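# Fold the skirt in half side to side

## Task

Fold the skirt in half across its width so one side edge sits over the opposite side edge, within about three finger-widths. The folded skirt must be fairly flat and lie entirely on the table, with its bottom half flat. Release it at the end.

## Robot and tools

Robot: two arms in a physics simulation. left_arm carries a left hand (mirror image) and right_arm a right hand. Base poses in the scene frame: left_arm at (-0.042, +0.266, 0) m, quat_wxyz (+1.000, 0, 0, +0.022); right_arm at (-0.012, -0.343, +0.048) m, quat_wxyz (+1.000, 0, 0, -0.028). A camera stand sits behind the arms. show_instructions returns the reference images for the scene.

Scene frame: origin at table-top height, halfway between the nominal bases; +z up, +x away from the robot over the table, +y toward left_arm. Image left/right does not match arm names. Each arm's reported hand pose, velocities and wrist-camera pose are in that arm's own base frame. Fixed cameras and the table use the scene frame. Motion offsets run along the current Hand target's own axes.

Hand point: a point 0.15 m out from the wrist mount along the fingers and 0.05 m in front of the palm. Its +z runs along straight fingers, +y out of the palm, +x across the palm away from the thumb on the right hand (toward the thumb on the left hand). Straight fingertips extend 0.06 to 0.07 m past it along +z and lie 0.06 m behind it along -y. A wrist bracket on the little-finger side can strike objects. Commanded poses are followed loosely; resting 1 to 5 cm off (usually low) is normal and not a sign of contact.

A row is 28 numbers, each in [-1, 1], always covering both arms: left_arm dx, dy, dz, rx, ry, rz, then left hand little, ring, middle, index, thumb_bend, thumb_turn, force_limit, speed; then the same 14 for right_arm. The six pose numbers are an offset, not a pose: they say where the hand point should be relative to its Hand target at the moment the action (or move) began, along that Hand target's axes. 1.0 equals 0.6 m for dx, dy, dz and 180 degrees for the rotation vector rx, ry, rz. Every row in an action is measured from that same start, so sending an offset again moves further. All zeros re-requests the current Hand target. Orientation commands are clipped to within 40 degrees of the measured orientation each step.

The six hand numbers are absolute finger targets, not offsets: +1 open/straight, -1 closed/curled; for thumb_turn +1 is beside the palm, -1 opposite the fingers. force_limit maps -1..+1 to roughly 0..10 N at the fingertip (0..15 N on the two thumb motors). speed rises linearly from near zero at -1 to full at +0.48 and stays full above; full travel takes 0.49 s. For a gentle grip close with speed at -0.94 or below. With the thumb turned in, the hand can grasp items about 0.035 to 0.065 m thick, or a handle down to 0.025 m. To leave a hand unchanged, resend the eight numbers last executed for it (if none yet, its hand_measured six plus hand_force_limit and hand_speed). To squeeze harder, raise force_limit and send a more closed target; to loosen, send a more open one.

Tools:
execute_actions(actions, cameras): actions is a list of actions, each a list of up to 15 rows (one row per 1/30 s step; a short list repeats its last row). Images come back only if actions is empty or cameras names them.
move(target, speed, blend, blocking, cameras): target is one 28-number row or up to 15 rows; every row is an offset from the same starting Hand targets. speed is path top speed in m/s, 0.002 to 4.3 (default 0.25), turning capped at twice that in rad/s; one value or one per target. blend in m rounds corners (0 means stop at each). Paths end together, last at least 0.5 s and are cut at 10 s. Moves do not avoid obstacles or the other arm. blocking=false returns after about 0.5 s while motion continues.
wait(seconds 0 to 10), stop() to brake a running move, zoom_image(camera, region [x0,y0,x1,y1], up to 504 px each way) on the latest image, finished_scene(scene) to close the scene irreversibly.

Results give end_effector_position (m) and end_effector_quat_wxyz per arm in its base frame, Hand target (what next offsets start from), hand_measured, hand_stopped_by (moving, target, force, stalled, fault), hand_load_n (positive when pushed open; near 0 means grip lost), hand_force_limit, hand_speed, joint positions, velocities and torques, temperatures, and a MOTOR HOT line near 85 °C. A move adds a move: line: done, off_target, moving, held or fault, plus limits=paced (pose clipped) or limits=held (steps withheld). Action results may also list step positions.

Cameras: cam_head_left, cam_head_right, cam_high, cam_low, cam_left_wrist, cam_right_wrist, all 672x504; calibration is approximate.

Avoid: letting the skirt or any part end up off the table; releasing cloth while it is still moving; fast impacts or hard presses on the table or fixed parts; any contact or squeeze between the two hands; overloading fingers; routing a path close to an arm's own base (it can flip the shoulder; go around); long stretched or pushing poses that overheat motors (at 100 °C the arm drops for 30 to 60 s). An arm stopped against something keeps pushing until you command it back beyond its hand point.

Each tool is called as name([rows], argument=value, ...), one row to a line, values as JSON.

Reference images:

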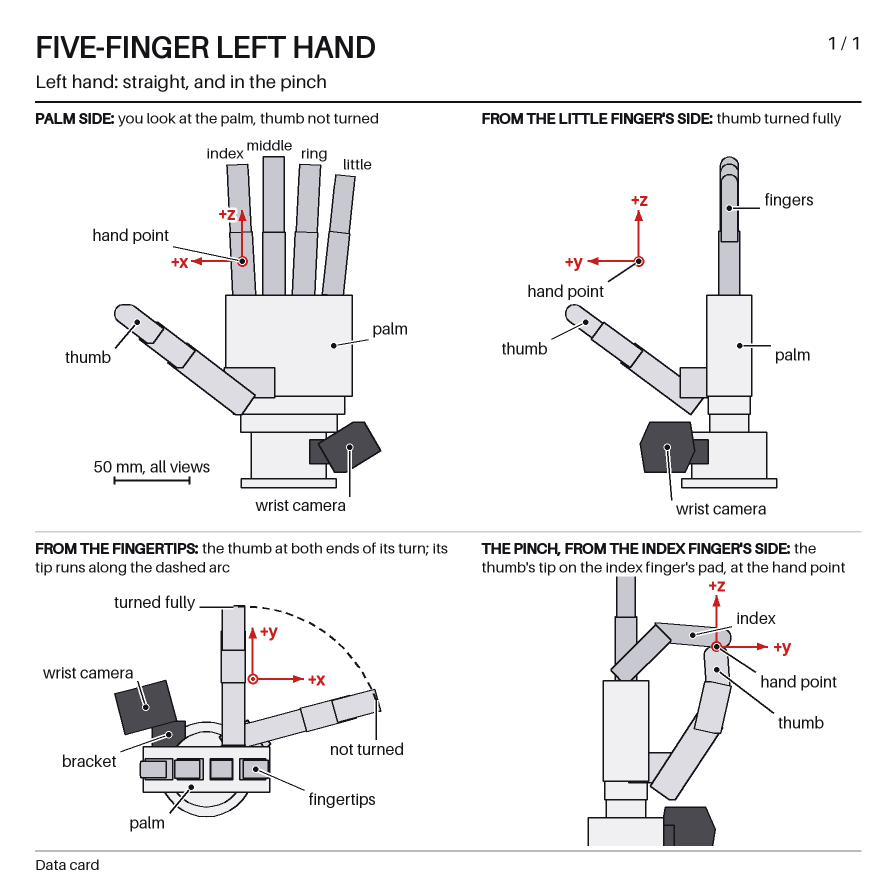

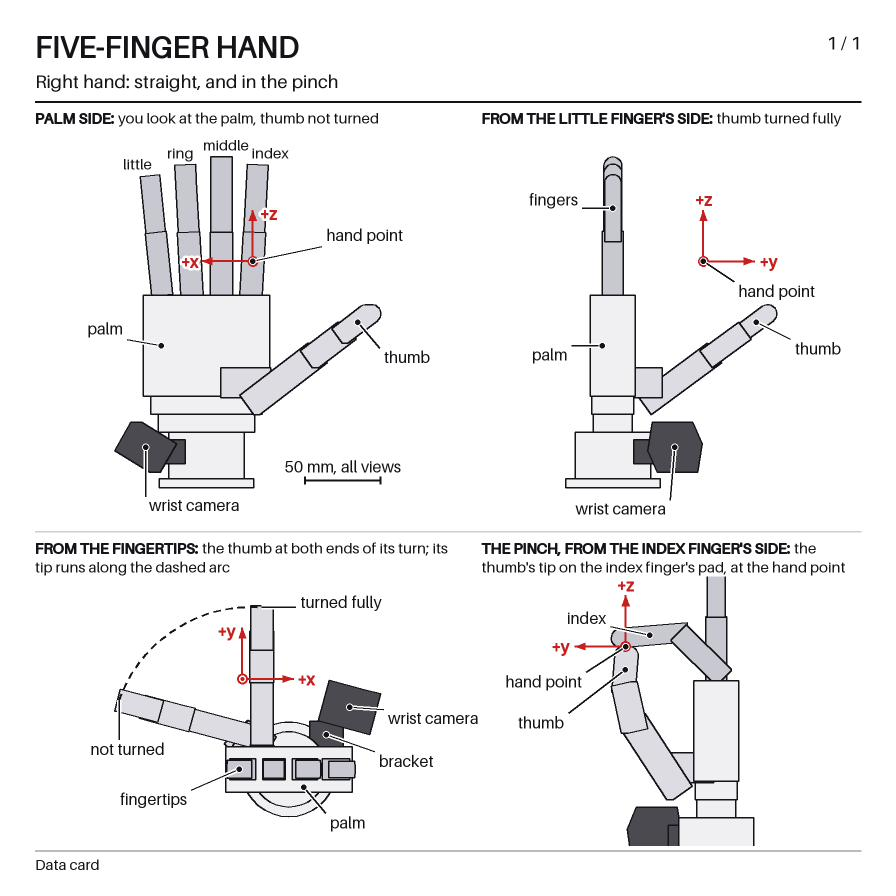

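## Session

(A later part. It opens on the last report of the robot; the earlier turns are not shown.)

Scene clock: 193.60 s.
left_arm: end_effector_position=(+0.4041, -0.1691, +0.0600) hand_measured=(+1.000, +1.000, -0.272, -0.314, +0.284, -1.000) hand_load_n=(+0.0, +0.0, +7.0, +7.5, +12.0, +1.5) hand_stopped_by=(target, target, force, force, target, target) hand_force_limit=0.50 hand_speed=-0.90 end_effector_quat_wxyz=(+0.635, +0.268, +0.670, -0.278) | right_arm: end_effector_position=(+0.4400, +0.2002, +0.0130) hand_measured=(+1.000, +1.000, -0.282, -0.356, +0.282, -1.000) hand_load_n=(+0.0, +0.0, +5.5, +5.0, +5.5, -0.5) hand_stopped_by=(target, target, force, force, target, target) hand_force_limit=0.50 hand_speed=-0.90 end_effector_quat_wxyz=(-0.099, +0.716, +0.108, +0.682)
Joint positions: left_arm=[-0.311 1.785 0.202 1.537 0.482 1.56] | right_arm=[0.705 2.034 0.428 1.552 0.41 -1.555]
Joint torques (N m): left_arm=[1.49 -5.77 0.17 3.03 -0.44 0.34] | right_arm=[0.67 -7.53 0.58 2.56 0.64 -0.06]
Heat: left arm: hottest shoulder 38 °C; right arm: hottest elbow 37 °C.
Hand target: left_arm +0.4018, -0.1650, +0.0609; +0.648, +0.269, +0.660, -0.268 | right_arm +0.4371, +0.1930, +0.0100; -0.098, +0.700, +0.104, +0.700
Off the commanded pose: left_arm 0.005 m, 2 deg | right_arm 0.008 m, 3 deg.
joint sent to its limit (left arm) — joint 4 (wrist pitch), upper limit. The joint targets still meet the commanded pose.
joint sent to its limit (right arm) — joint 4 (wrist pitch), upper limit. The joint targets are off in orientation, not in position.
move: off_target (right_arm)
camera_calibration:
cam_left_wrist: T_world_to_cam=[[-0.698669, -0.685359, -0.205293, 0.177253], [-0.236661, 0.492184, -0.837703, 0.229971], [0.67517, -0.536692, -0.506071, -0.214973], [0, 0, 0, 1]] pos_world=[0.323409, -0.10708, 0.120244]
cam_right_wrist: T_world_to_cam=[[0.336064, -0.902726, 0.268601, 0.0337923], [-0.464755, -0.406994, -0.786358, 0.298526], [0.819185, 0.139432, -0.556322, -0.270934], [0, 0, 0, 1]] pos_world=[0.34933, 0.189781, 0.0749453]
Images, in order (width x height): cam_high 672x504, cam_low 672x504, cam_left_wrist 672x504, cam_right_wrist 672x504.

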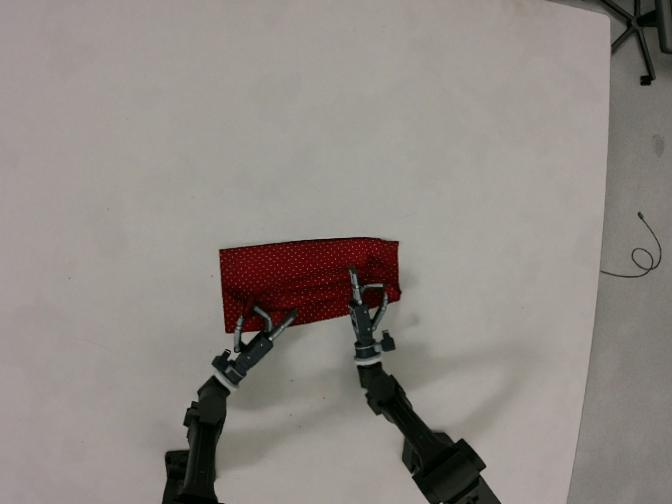

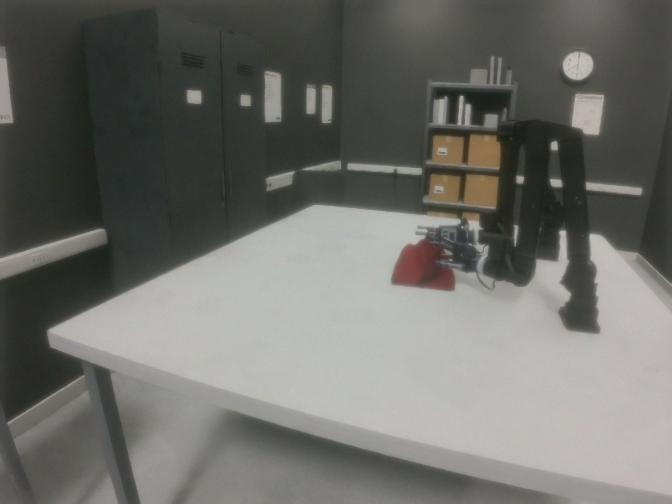

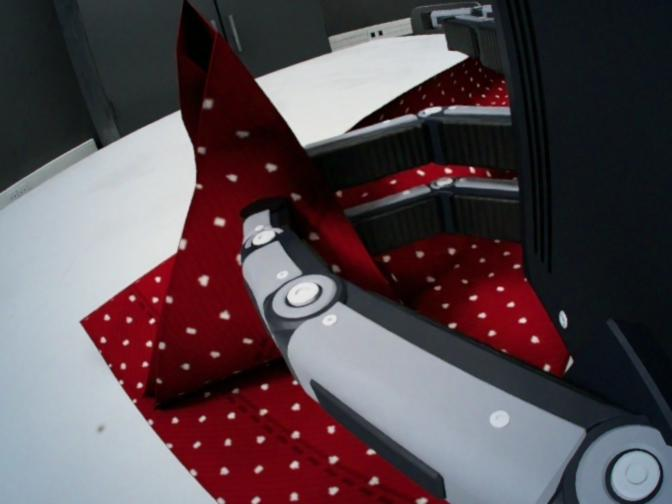

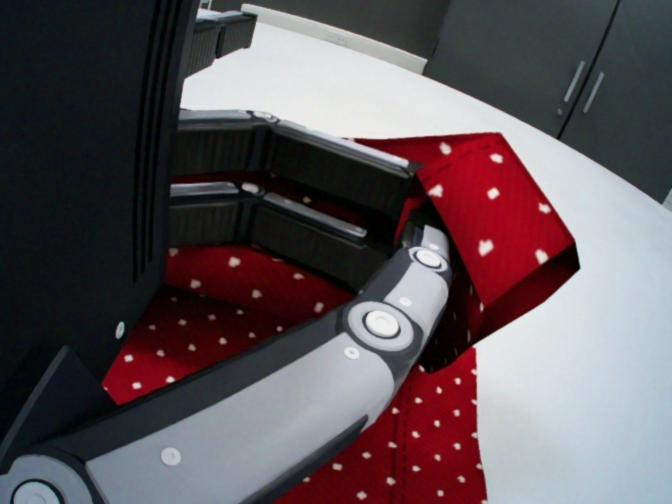

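move([
  [0.022,0,0,0,0,0,1,1,-0.65,-0.65,0.28,-1,0.5,-0.9,-0.022,0,0,0,0,0,1,1,-0.65,-0.65,0.28,-1,0.5,-0.9],
  [0.022,0,0,0,0,0,1,1,0.1,0.1,0.7,-1,0.5,-0.3,-0.022,0,0,0,0,0,1,1,0.1,0.1,0.7,-1,0.5,-0.3],
], speed=0.08, cameras=["cam_left_wrist", "cam_right_wrist", "cam_high", "cam_low"])

Scene clock: 195.57 s.
left_arm: end_effector_position=(+0.4025, -0.1670, +0.0463) hand_measured=(+1.000, +1.000, +0.100, +0.100, +0.700, -1.000) hand_load_n=(+0.0, +0.0, +0.0, +0.0, +0.0, +0.5) hand_stopped_by=(target, target, target, target, target, target) hand_force_limit=0.50 hand_speed=-0.30 end_effector_quat_wxyz=(+0.625, +0.270, +0.681, -0.271) | right_arm: end_effector_position=(+0.4363, +0.1953, -0.0023) hand_measured=(+1.000, +1.000, +0.100, +0.100, +0.700, -1.000) hand_load_n=(+0.0, +0.0, +0.0, +0.0, +0.0, +0.0) hand_stopped_by=(target, target, target, target, target, target) hand_force_limit=0.50 hand_speed=-0.30 end_effector_quat_wxyz=(-0.092, +0.727, +0.105, +0.672)
Joint positions: left_arm=[-0.312 1.821 0.202 1.537 0.473 1.575] | right_arm=[0.707 2.068 0.428 1.552 0.426 -1.543]
Joint torques (N m): left_arm=[1.61 -5.83 0.36 3.06 -0.06 0.28] | right_arm=[0.73 -7.65 1.28 2.55 0.19 -0.07]
Heat: left arm: hottest shoulder 38 °C; right arm: hottest elbow 37 °C.
Hand target: left_arm +0.4015, -0.1650, +0.0475; +0.648, +0.269, +0.661, -0.268 | right_arm +0.4372, +0.1929, -0.0032; -0.098, +0.700, +0.104, +0.700
Off the commanded pose: left_arm 0.003 m, 4 deg | right_arm 0.003 m, 5 deg.
joint sent to its limit (left arm) — joint 4 (wrist pitch), upper limit. The joint targets are off in orientation, not in position.
joint sent to its limit (right arm) — joint 4 (wrist pitch), upper limit. The joint targets are off in orientation, not in position.
move: off_target (left_arm, right_arm); target 2's new numbers were sent with right_arm's hand 0.005 m and 4 deg from that target
camera_calibration:
cam_left_wrist: T_world_to_cam=[[-0.698943, -0.685201, -0.204884, 0.174904], [-0.258561, 0.509203, -0.820889, 0.227802], [0.666802, -0.52078, -0.53307, -0.212458], [0, 0, 0, 1]] pos_world=[0.322816, -0.106797, 0.10958]
cam_right_wrist: T_world_to_cam=[[0.329859, -0.904754, 0.269468, 0.0378667], [-0.492856, -0.408502, -0.768257, 0.295388], [0.805162, 0.120608, -0.580661, -0.265945], [0, 0, 0, 1]] pos_world=[0.347221, 0.187001, 0.062306]
Images, in order (width x height): cam_high 672x504, cam_low 672x504, cam_left_wrist 672x504, cam_right_wrist 672x504.

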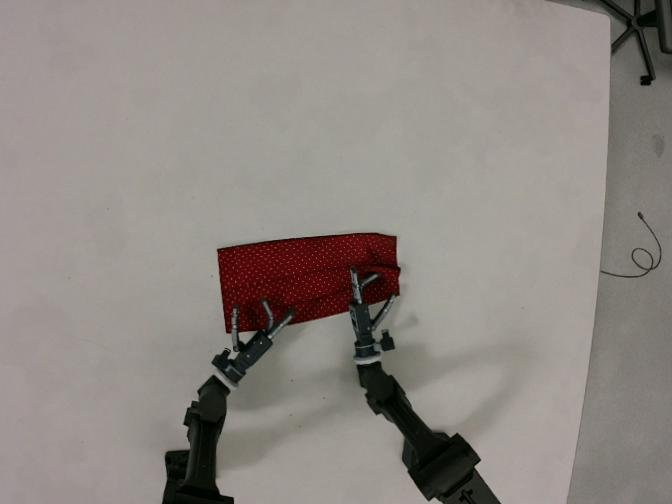

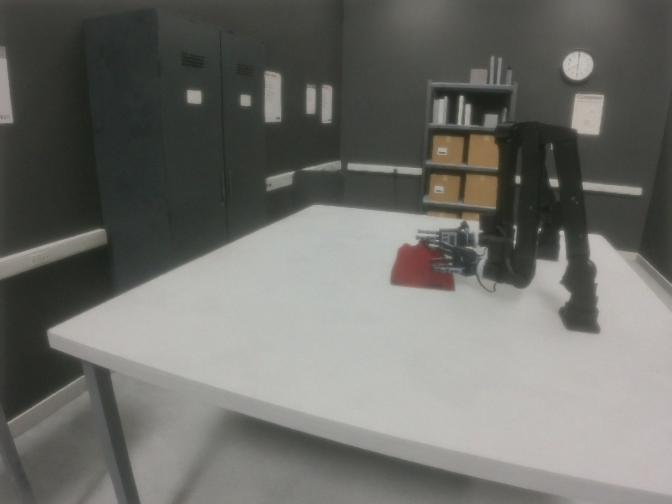

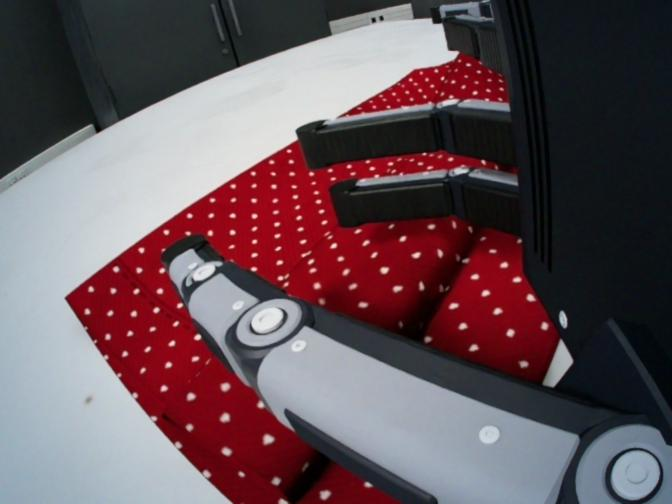

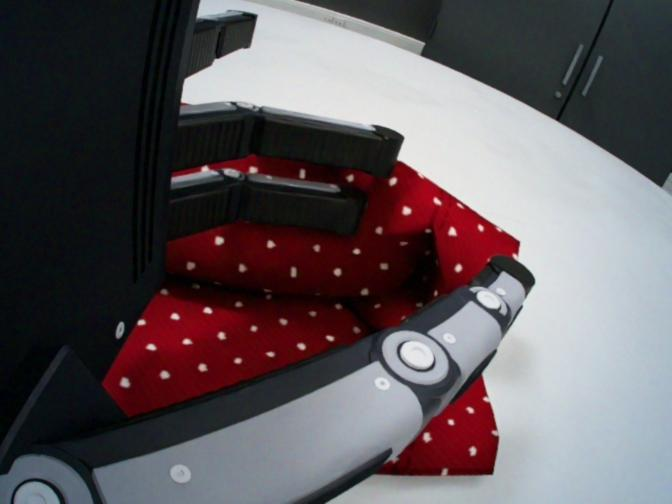

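zoom_image(camera="cam_high", region=[190, 200, 430, 380])

zoom_image(camera="cam_left_wrist", region=[60, 60, 560, 504])

Scaled by 2.100.

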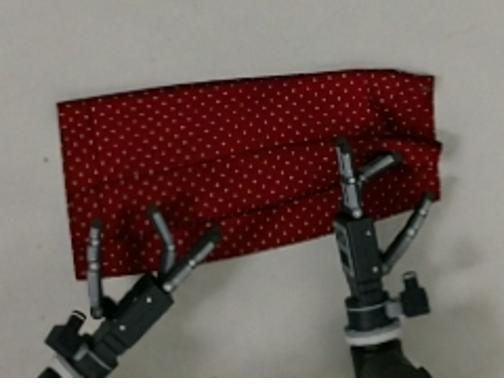

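Scaled by 1.008 from the camera's 672x504 image, which has a finer 960x720 frame.

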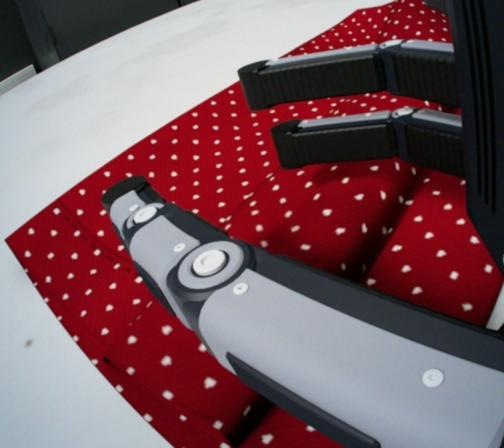

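move([
  [-0.0487,-0.0562,-0.0624,0,0,0,1,1,0.1,0.1,0.7,-1,0.5,-0.3,0.05,-0.0235,-0.0974,0,0,0,1,1,0.1,0.1,0.7,-1,0.5,-0.3],
], speed=0.08, cameras=["cam_left_wrist", "cam_right_wrist", "cam_high", "cam_low"])

Scene clock: 197.70 s.
left_arm: end_effector_position=(+0.3546, -0.1599, +0.0686) hand_measured=(+1.000, +1.000, +0.100, +0.100, +0.700, -1.000) hand_load_n=(+0.0, +0.0, +0.0, +0.0, +0.0, +0.5) hand_stopped_by=(target, target, target, target, target, target) hand_force_limit=0.50 hand_speed=-0.30 end_effector_quat_wxyz=(+0.631, +0.267, +0.679, -0.265) | right_arm: end_effector_position=(+0.3791, +0.1879, +0.0200) hand_measured=(+1.000, +1.000, +0.100, +0.100, +0.700, -1.000) hand_load_n=(+0.0, +0.0, +0.0, +0.0, -0.5, +0.0) hand_stopped_by=(target, target, target, target, target, target) hand_force_limit=0.50 hand_speed=-0.30 end_effector_quat_wxyz=(-0.080, +0.731, +0.108, +0.669)
Joint positions: left_arm=[-0.37 1.674 0.067 1.537 0.401 1.575] | right_arm=[0.834 1.957 0.294 1.552 0.566 -1.538]
Joint torques (N m): left_arm=[0.5 -5.71 0.31 3.08 -0.07 0.14] | right_arm=[1.61 -8.06 0.36 2.51 0.18 0.02]
Heat: left arm: hottest shoulder 38 °C; right arm: hottest elbow 37 °C.
Hand target: left_arm +0.3517, -0.1628, +0.0777; +0.648, +0.269, +0.661, -0.268 | right_arm +0.3771, +0.1901, +0.0267; -0.098, +0.700, +0.104, +0.700
Off the commanded pose: left_arm 0.010 m, 3 deg | right_arm 0.007 m, 6 deg.
joint sent to its limit (left arm) — joint 4 (wrist pitch), upper limit. The joint targets still meet the commanded pose.
joint sent to its limit (right arm) — joint 4 (wrist pitch), upper limit. The joint targets are off in orientation, not in position.
move: off_target (left_arm, right_arm)
camera_calibration:
cam_left_wrist: T_world_to_cam=[[-0.686688, -0.694579, -0.214524, 0.145608], [-0.255241, 0.506679, -0.823486, 0.228789], [0.68067, -0.510722, -0.525215, -0.168823], [0, 0, 0, 1]] pos_world=[0.273296, -0.101008, 0.130973]
cam_right_wrist: T_world_to_cam=[[0.321359, -0.90269, 0.286143, 0.0465289], [-0.503948, -0.418854, -0.75538, 0.287135], [0.801726, 0.098547, -0.589511, -0.200422], [0, 0, 0, 1]] pos_world=[0.290432, 0.18202, 0.0854306]
Images, in order (width x height): cam_high 672x504, cam_low 672x504, cam_left_wrist 672x504, cam_right_wrist 672x504.

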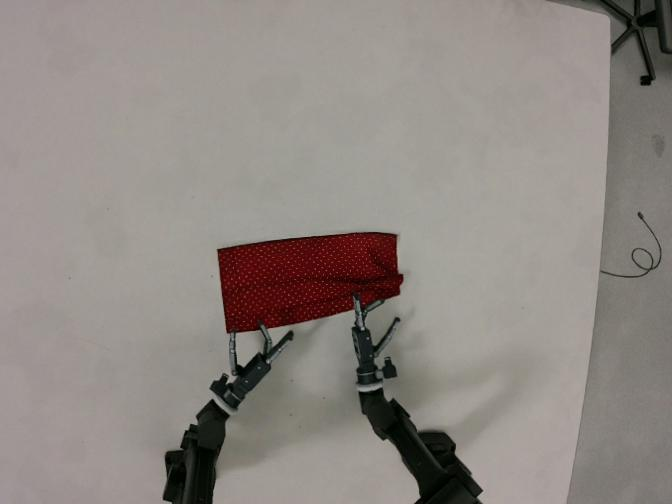

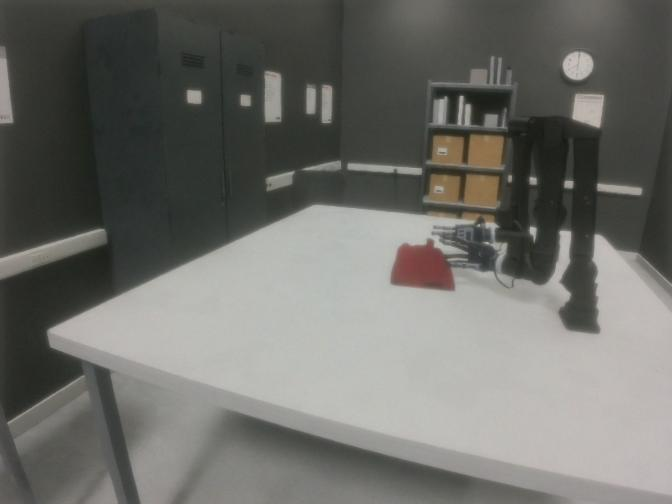

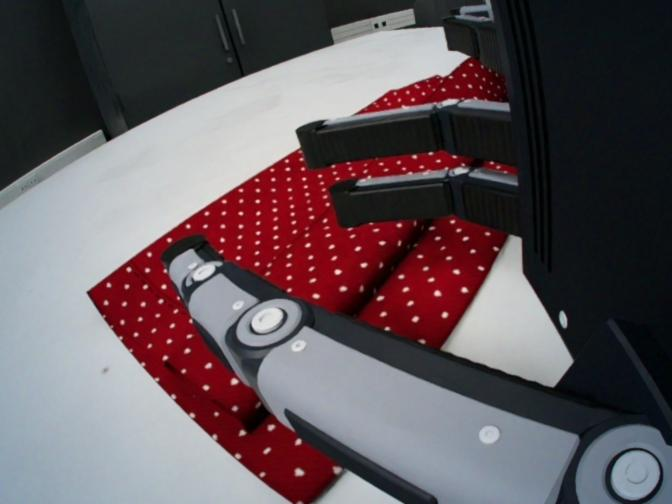

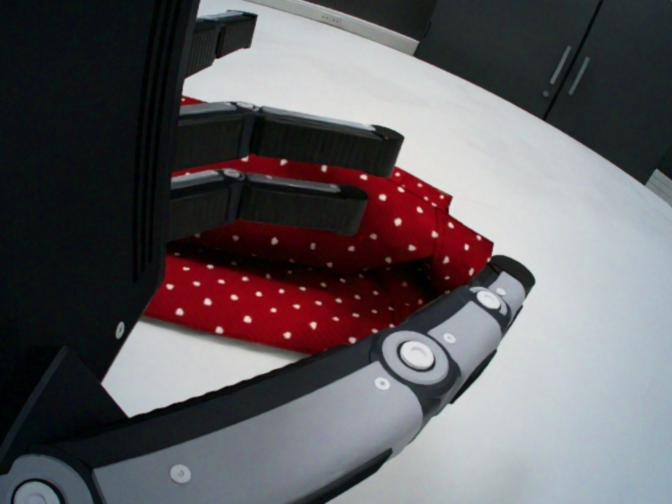

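move(target=[-0.15,-0.06,-0.06,0,0,0,1,1,0.1,0.1,0.7,-1,0.5,-0.3,0.15,-0.02,-0.1,0,0,0,1,1,0.1,0.1,0.7,-1,0.5,-0.3], speed=0.25, cameras=["cam_left_wrist", "cam_right_wrist", "cam_high", "cam_low", "cam_head_left", "cam_head_right"])

zoom_image(camera="cam_high", region=[200, 210, 420, 360])

zoom_image(camera="cam_low", region=[360, 220, 480, 310])

Scene clock: 199.20 s.
left_arm: end_effector_position=(+0.3391, -0.1600, +0.0872) hand_measured=(+1.000, +1.000, +0.100, +0.100, +0.700, -1.000) hand_load_n=(+0.0, +0.0, +0.0, +0.0, +0.0, +0.0) hand_stopped_by=(target, target, target, target, target, target) hand_force_limit=0.50 hand_speed=-0.30 end_effector_quat_wxyz=(+0.639, +0.269, +0.670, -0.265) | right_arm: end_effector_position=(+0.3340, +0.1861, +0.0927) hand_measured=(+1.000, +1.000, +0.100, +0.100, +0.700, -1.000) hand_load_n=(+0.0, +0.0, +0.0, +0.0, +0.0, +0.0) hand_stopped_by=(target, target, target, target, target, target) hand_force_limit=0.50 hand_speed=-0.30 end_effector_quat_wxyz=(-0.097, +0.706, +0.098, +0.694)
Joint positions: left_arm=[-0.399 1.535 0.025 1.466 0.375 1.575] | right_arm=[0.971 1.604 0.179 1.402 0.695 -1.556]
Joint torques (N m): left_arm=[2.2 -3.19 2.33 2.74 0.05 0.13] | right_arm=[1.61 -5.48 2.19 1.51 0.17 -0.15]
Heat: left arm: hottest shoulder 37 °C; right arm: hottest elbow 37 °C.
Hand target: left_arm +0.3455, -0.1594, +0.0922; +0.647, +0.266, +0.664, -0.263 (not the last commanded pose) | right_arm +0.3312, +0.1866, +0.0946; -0.096, +0.706, +0.103, +0.694 (not the last commanded pose)
Off the commanded pose: left_arm 0.089 m, 1 deg | right_arm 0.030 m, 1 deg.
move: held (left_arm; a check stopped the path), off_target (right_arm; braked when a check withheld steps of left_arm); limits=held
pose unreachable (left arm): on one or more control steps of this call, first in action 0 (counted from 0), this arm could not follow its commanded pose, so it was not sent that pose on those steps. It may still have moved: this result reports where it is.
cause: moving toward the commanded pose would bring two parts of the arm too close to each other (joints 2 (shoulder) and 3 (elbow) lie between them).
camera_calibration:
cam_left_wrist: T_world_to_cam=[[-0.683824, -0.694012, -0.225237, 0.138925], [-0.233742, 0.500789, -0.833412, 0.232816], [0.691195, -0.51726, -0.504671, -0.154902], [0, 0, 0, 1]] pos_world=[0.256486, -0.100301, 0.147149]
cam_right_wrist: T_world_to_cam=[[0.311532, -0.912566, 0.264899, 0.0456453], [-0.449181, -0.387084, -0.805234, 0.299074], [0.837367, 0.131869, -0.530497, -0.144843], [0, 0, 0, 1]] pos_world=[0.241405, 0.176522, 0.151895]

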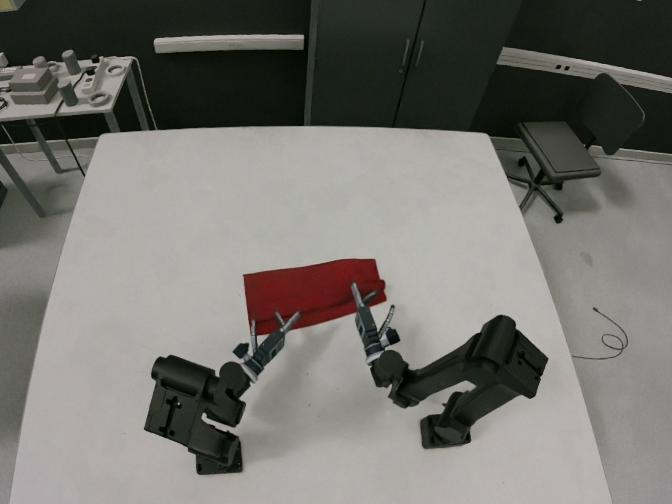

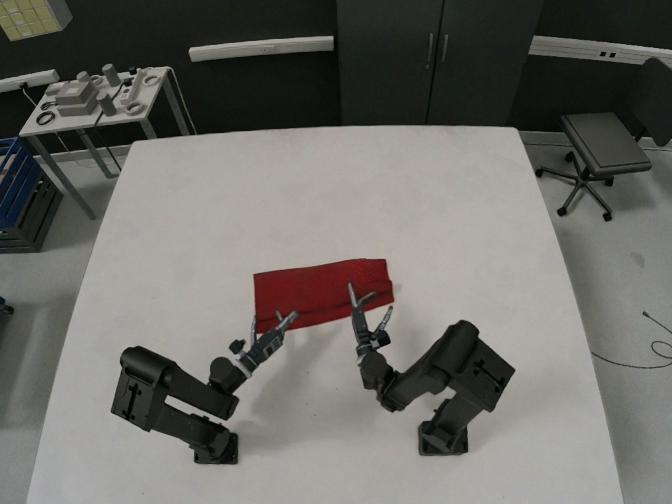

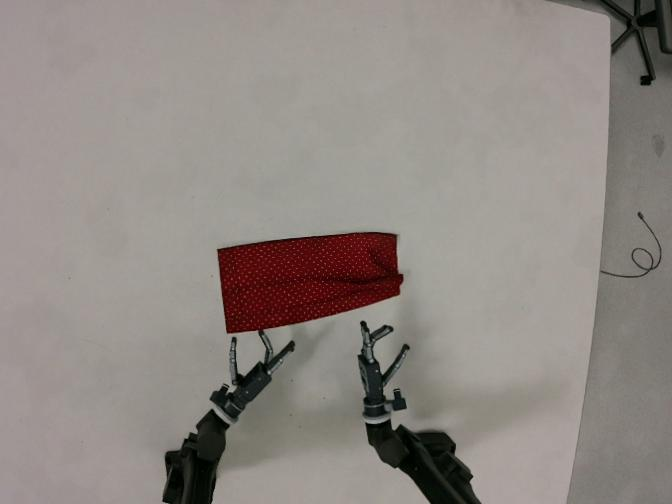

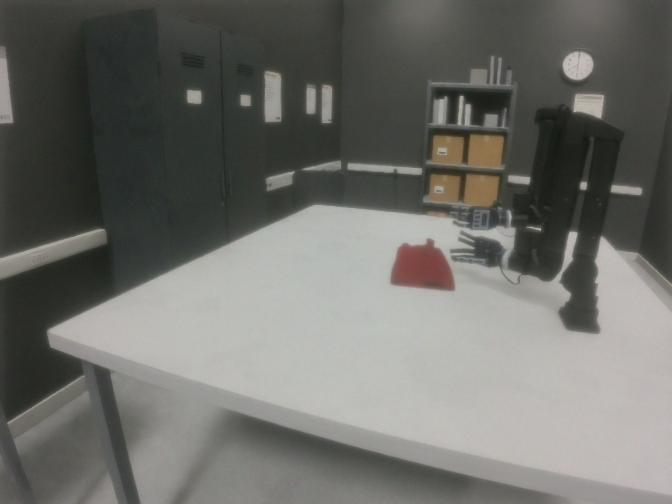

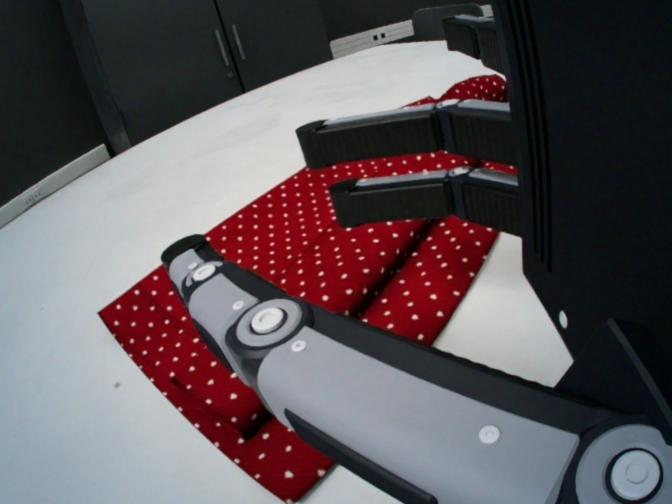

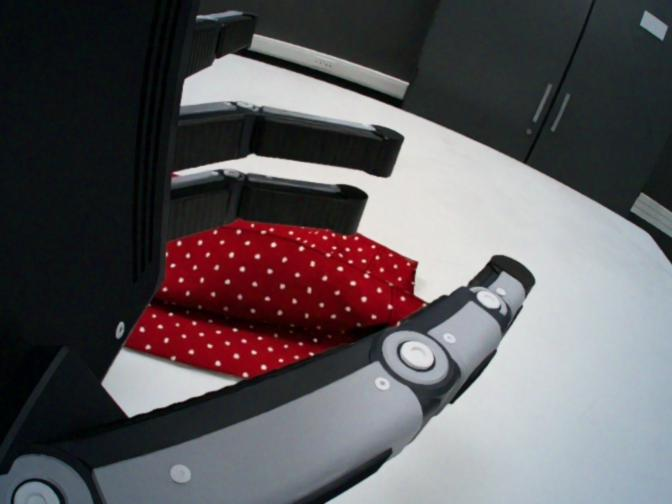

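Scaled by 2.291.

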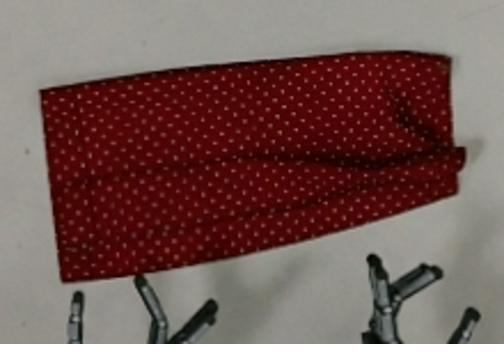

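Scaled by 4.200.

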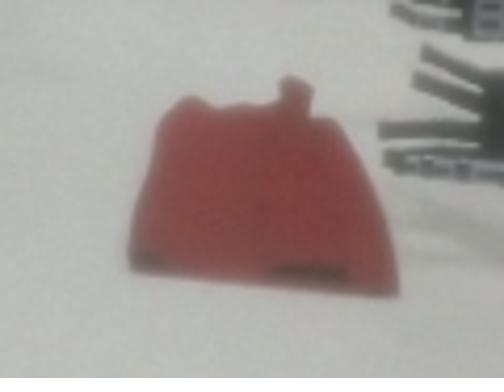

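move(target=[-0.1818,0.1583,0.0553,-0.394,0.0234,-0.551,1,1,1,1,1,1,0.3,0.3,0.0957,0.0562,0.055,-0.281,-0.149,0.505,1,1,1,1,1,1,0.3,0.3], speed=0.4, cameras=["cam_left_wrist", "cam_right_wrist", "cam_high", "cam_low"])

Scene clock: 204.37 s.
left_arm: end_effector_position=(+0.4175, -0.1129, +0.1740) hand_measured=(+1.000, +1.000, +1.000, +1.000, +1.000, +1.000) hand_load_n=(+0.0, +0.0, +0.0, +0.0, +0.0, -0.5) hand_stopped_by=(target, target, target, target, target, target) hand_force_limit=0.30 hand_speed=0.30 end_effector_quat_wxyz=(-0.233, +0.660, -0.678, +0.225) | right_arm: end_effector_position=(+0.3537, +0.1569, +0.1277) hand_measured=(+1.000, +1.000, +1.000, +1.000, +1.000, +1.000) hand_load_n=(+0.0, +0.5, +0.0, +0.0, +0.0, +0.0) hand_stopped_by=(target, target, target, target, target, target) hand_force_limit=0.30 hand_speed=0.30 end_effector_quat_wxyz=(-0.223, +0.677, -0.661, +0.237)
Joint positions: left_arm=[-0.238 1.177 0.96 -0.709 -0.148 -0.161] | right_arm=[0.433 1.084 0.771 -0.646 0.272 0.323]
Joint torques (N m): left_arm=[2.14 -5.77 11.48 1.26 -0.04 -0.05] | right_arm=[0.62 -3.49 13.74 1.06 0.16 0.06]
Heat: left arm: hottest shoulder 37 °C; right arm: hottest elbow 37 °C.
Hand target: left_arm +0.4376, -0.1154, +0.2002; -0.242, +0.664, -0.664, +0.243 | right_arm +0.3731, +0.1640, +0.1515; -0.242, +0.664, -0.665, +0.242
Off the commanded pose: left_arm 0.033 m, 3 deg | right_arm 0.032 m, 3 deg.
move: off_target (left_arm, right_arm)
camera_calibration:
cam_left_wrist: T_world_to_cam=[[0.766882, -0.263811, 0.585061, -0.453386], [-0.474191, -0.84721, 0.23954, 0.0613924], [0.432476, -0.461129, -0.774806, 0.0203813], [0, 0, 0, 1]] pos_world=[0.367991, -0.0581974, 0.266344]
cam_right_wrist: T_world_to_cam=[[-0.72704, -0.292943, -0.620965, 0.386901], [-0.53106, 0.813177, 0.238157, 0.0321761], [0.435188, 0.50292, -0.746782, -0.0272775], [0, 0, 0, 1]] pos_world=[0.310251, 0.100893, 0.212219]
Images, in order (width x height): cam_high 672x504, cam_low 672x504, cam_left_wrist 672x504, cam_right_wrist 672x504.

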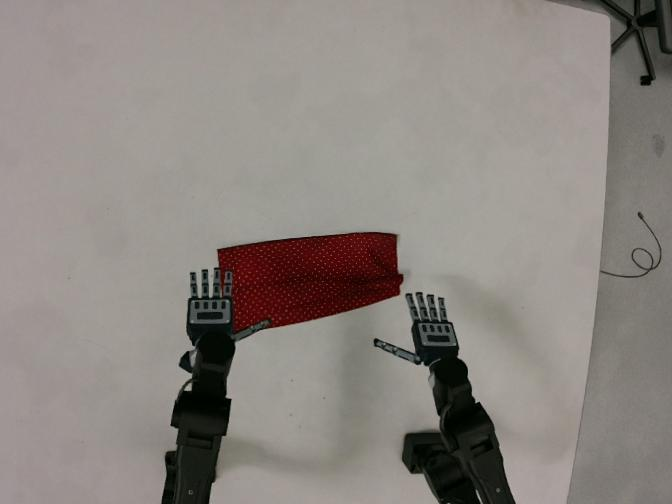

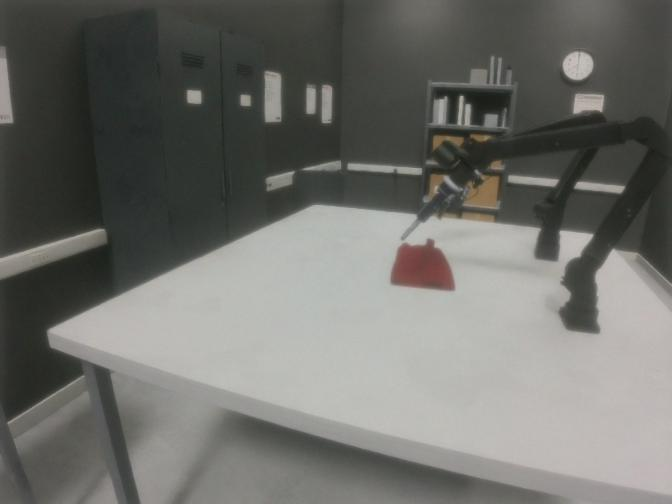

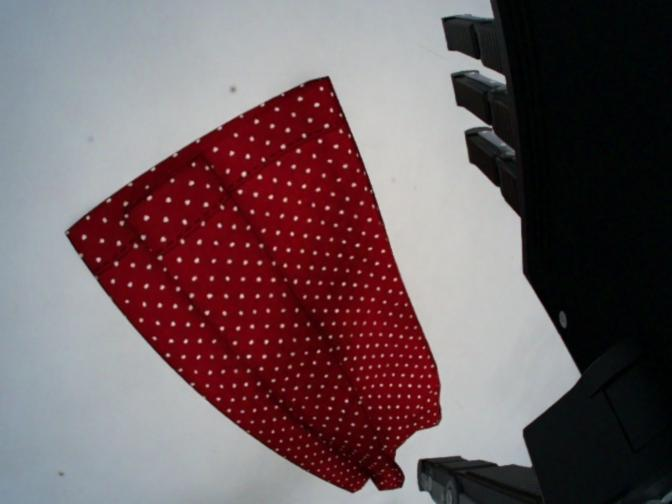

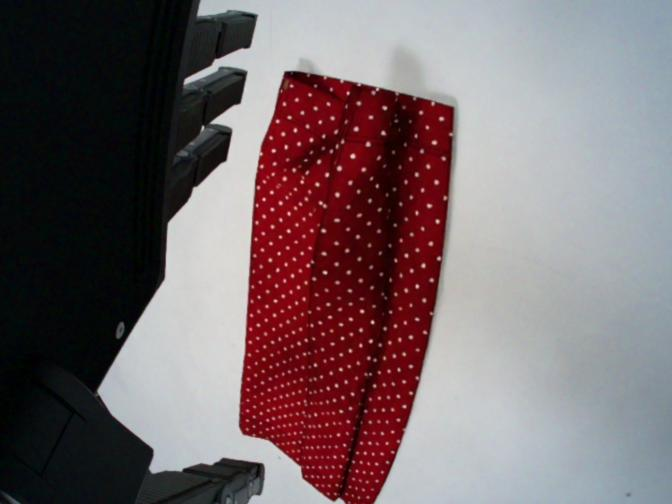

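zoom_image(camera="cam_left_wrist", region=[50, 60, 450, 500])

zoom_image(camera="cam_right_wrist", region=[200, 50, 500, 500])

Scaled by 1.145 from the camera's 672x504 image, which has a finer 960x720 frame.

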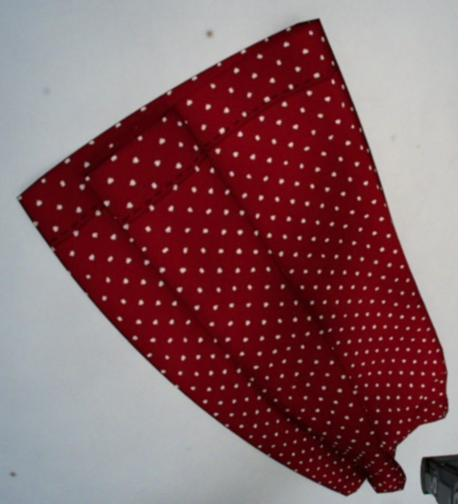

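Scaled by 1.120 from the camera's 672x504 image, which has a finer 960x720 frame.

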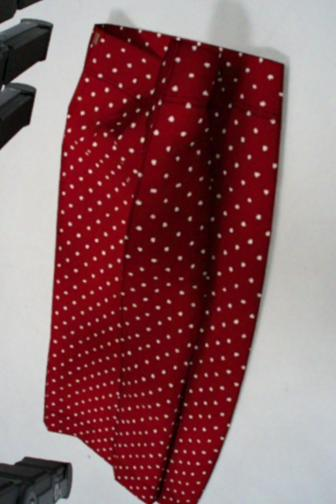

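move(target=[0.1167,0.1646,0.1883,0,0,0,1,1,1,1,1,1,0.3,0.3,-0.1233,0.0759,0.2615,0,0,0,1,1,1,1,1,1,0.3,0.3], speed=0.2, cameras=["cam_left_wrist", "cam_right_wrist", "cam_high", "cam_low"])

Scene clock: 206.87 s.
left_arm: end_effector_position=(+0.4334, -0.1805, +0.0514) hand_measured=(+1.000, +1.000, +1.000, +1.000, +1.000, +1.000) hand_load_n=(+0.0, +0.0, +0.0, +0.0, +0.0, -0.5) hand_stopped_by=(target, target, target, target, target, target) hand_force_limit=0.30 hand_speed=0.30 end_effector_quat_wxyz=(-0.242, +0.662, -0.669, +0.235) | right_arm: end_effector_position=(+0.4175, +0.2217, -0.0120) hand_measured=(+1.000, +1.000, +1.000, +1.000, +1.000, +1.000) hand_load_n=(+0.0, +0.5, +0.0, +0.0, +0.0, +0.0) hand_stopped_by=(target, target, target, target, target, target) hand_force_limit=0.30 hand_speed=0.30 end_effector_quat_wxyz=(-0.218, +0.674, -0.665, +0.237)
Joint positions: left_arm=[-0.401 1.409 0.808 -0.323 -0.256 -0.304] | right_arm=[0.516 1.562 0.783 -0.213 0.325 0.405]
Joint torques (N m): left_arm=[0.79 -7.94 5.61 2.4 -0.25 -0.07] | right_arm=[1.49 -7.59 10.61 1.87 0.38 0.07]
Heat: left arm: hottest shoulder 37 °C; right arm: hottest elbow 38 °C.
Hand target: left_arm +0.4347, -0.1855, +0.0502; -0.242, +0.664, -0.664, +0.243 | right_arm +0.4392, +0.2381, +0.0021; -0.242, +0.664, -0.665, +0.242
Off the commanded pose: left_arm 0.005 m, 1 deg | right_arm 0.030 m, 3 deg.
move: off_target (right_arm)
camera_calibration:
cam_left_wrist: T_world_to_cam=[[0.753064, -0.248519, 0.609207, -0.404009], [-0.469368, -0.851781, 0.232728, 0.0384767], [0.461073, -0.461201, -0.758093, -0.125914], [0, 0, 0, 1]] pos_world=[0.38036, -0.125702, 0.141716]
cam_right_wrist: T_world_to_cam=[[-0.73481, -0.286531, -0.614779, 0.367368], [-0.519761, 0.82021, 0.238964, 0.0403186], [0.435778, 0.495131, -0.751627, -0.190553], [0, 0, 0, 1]] pos_world=[0.373941, 0.166542, 0.0729909]
Images, in order (width x height): cam_high 672x504, cam_low 672x504, cam_left_wrist 672x504, cam_right_wrist 672x504.

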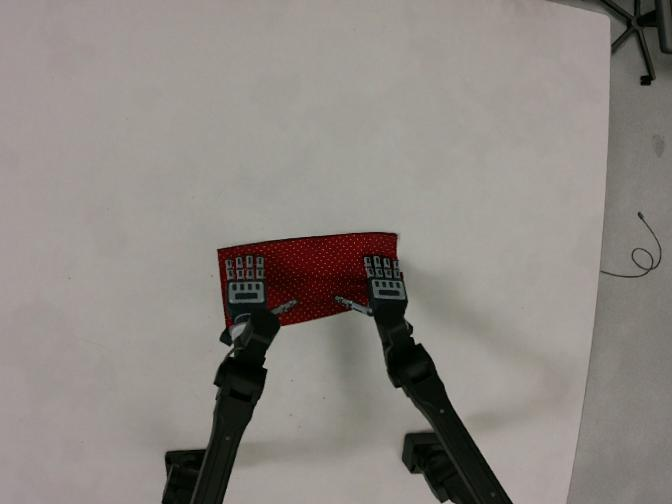

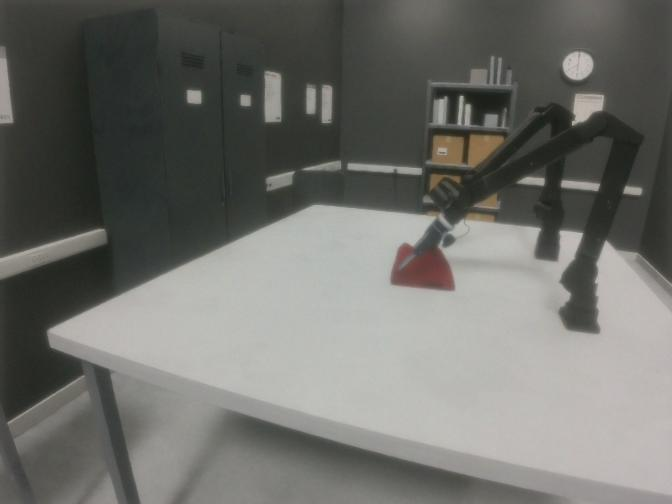

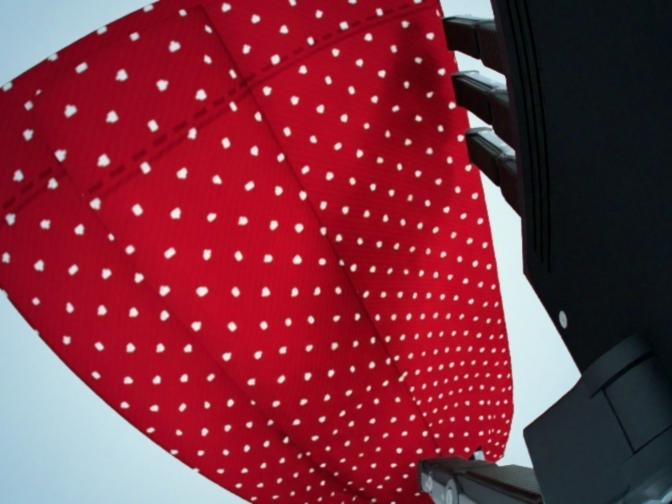

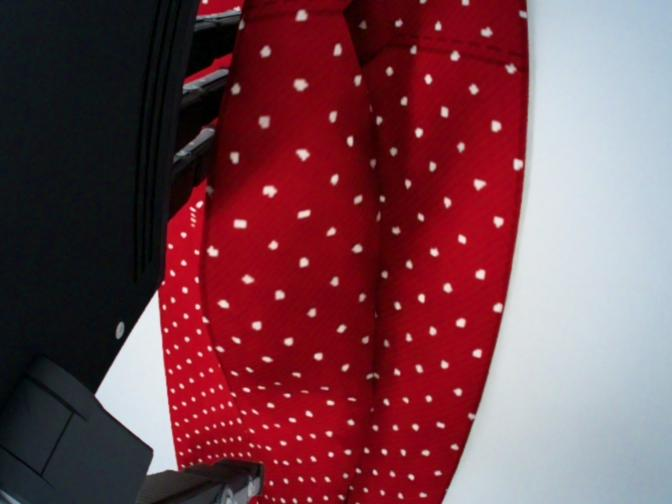

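move(target=[0,0.0375,0.0447,0,0,0,1,1,1,1,1,1,0.3,0.3,0.02,0.008,0.048,0,0,0,1,1,1,1,1,1,0.3,0.3], speed=0.08, cameras=["cam_left_wrist", "cam_right_wrist", "cam_high", "cam_low"])

Scene clock: 208.00 s.
left_arm: end_effector_position=(+0.4382, -0.1822, +0.0239) hand_measured=(+1.000, +1.000, +1.000, +1.000, +1.000, +1.000) hand_load_n=(+0.0, +0.0, +0.0, +0.0, +0.0, -0.5) hand_stopped_by=(target, target, target, target, target, target) hand_force_limit=0.30 hand_speed=0.30 end_effector_quat_wxyz=(-0.246, +0.662, -0.665, +0.243) | right_arm: end_effector_position=(+0.4388, +0.2237, -0.0238) hand_measured=(+1.000, +1.000, +1.000, +1.000, +1.000, +1.000) hand_load_n=(+0.0, +0.0, +0.0, +0.5, +0.0, +0.0) hand_stopped_by=(target, target, target, target, target, target) hand_force_limit=0.30 hand_speed=0.30 end_effector_quat_wxyz=(-0.238, +0.665, -0.667, +0.239)
Joint positions: left_arm=[-0.401 1.468 0.771 -0.209 -0.258 -0.305] | right_arm=[0.491 1.619 0.793 -0.118 0.306 0.394]
Joint torques (N m): left_arm=[0.79 -7.53 4.77 2.39 -0.18 -0.05] | right_arm=[0.26 -6.71 9.37 1.51 0.11 -0.12]
Heat: left arm: hottest shoulder 37 °C; right arm: hottest elbow 38 °C.
Hand target: left_arm +0.4348, -0.1855, +0.0151; -0.242, +0.664, -0.664, +0.243 | right_arm +0.4540, +0.2261, -0.0230; -0.242, +0.664, -0.665, +0.242
Off the commanded pose: left_arm 0.010 m, 1 deg | right_arm 0.015 m, 1 deg.
move: off_target (right_arm)
camera_calibration:
cam_left_wrist: T_world_to_cam=[[0.742525, -0.242944, 0.624207, -0.386092], [-0.471821, -0.851174, 0.229973, 0.0469881], [0.475438, -0.465274, -0.746645, -0.1571], [0, 0, 0, 1]] pos_world=[0.383544, -0.126898, 0.112897]
cam_right_wrist: T_world_to_cam=[[-0.715085, -0.264337, -0.647131, 0.362009], [-0.523485, 0.81601, 0.245135, 0.05532], [0.463267, 0.514056, -0.721893, -0.225195], [0, 0, 0, 1]] pos_world=[0.392152, 0.166314, 0.0581397]
Images, in order (width x height): cam_high 672x504, cam_low 672x504, cam_left_wrist 672x504, cam_right_wrist 672x504.

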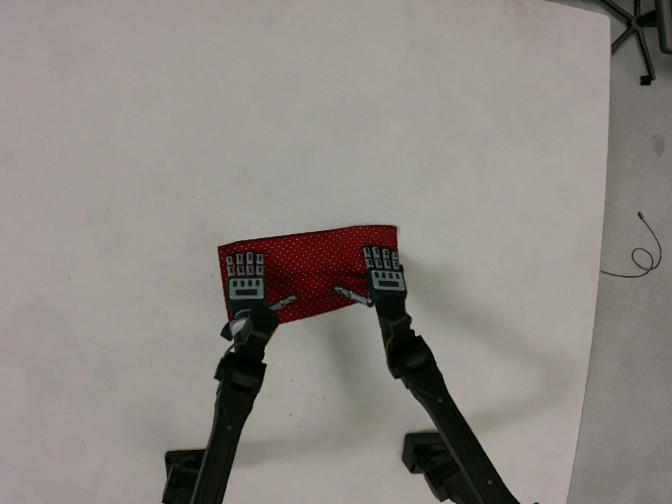

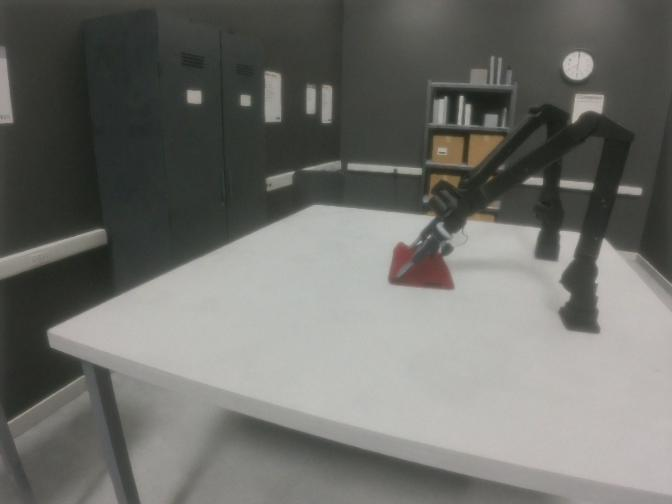

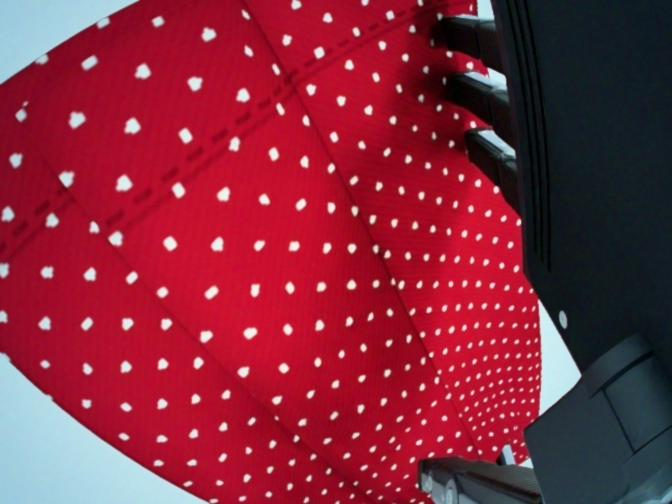

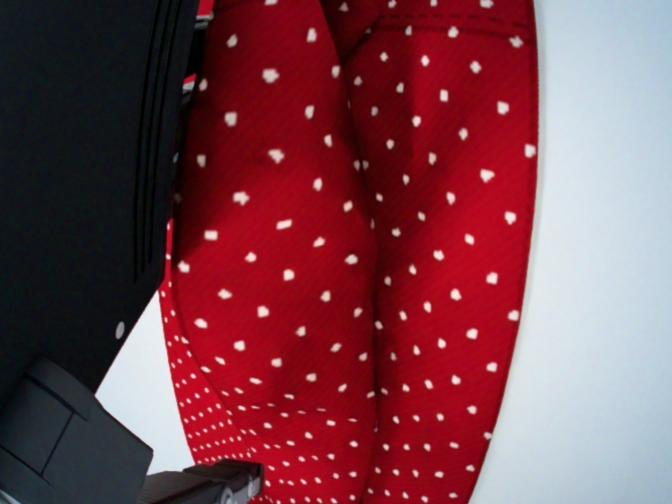

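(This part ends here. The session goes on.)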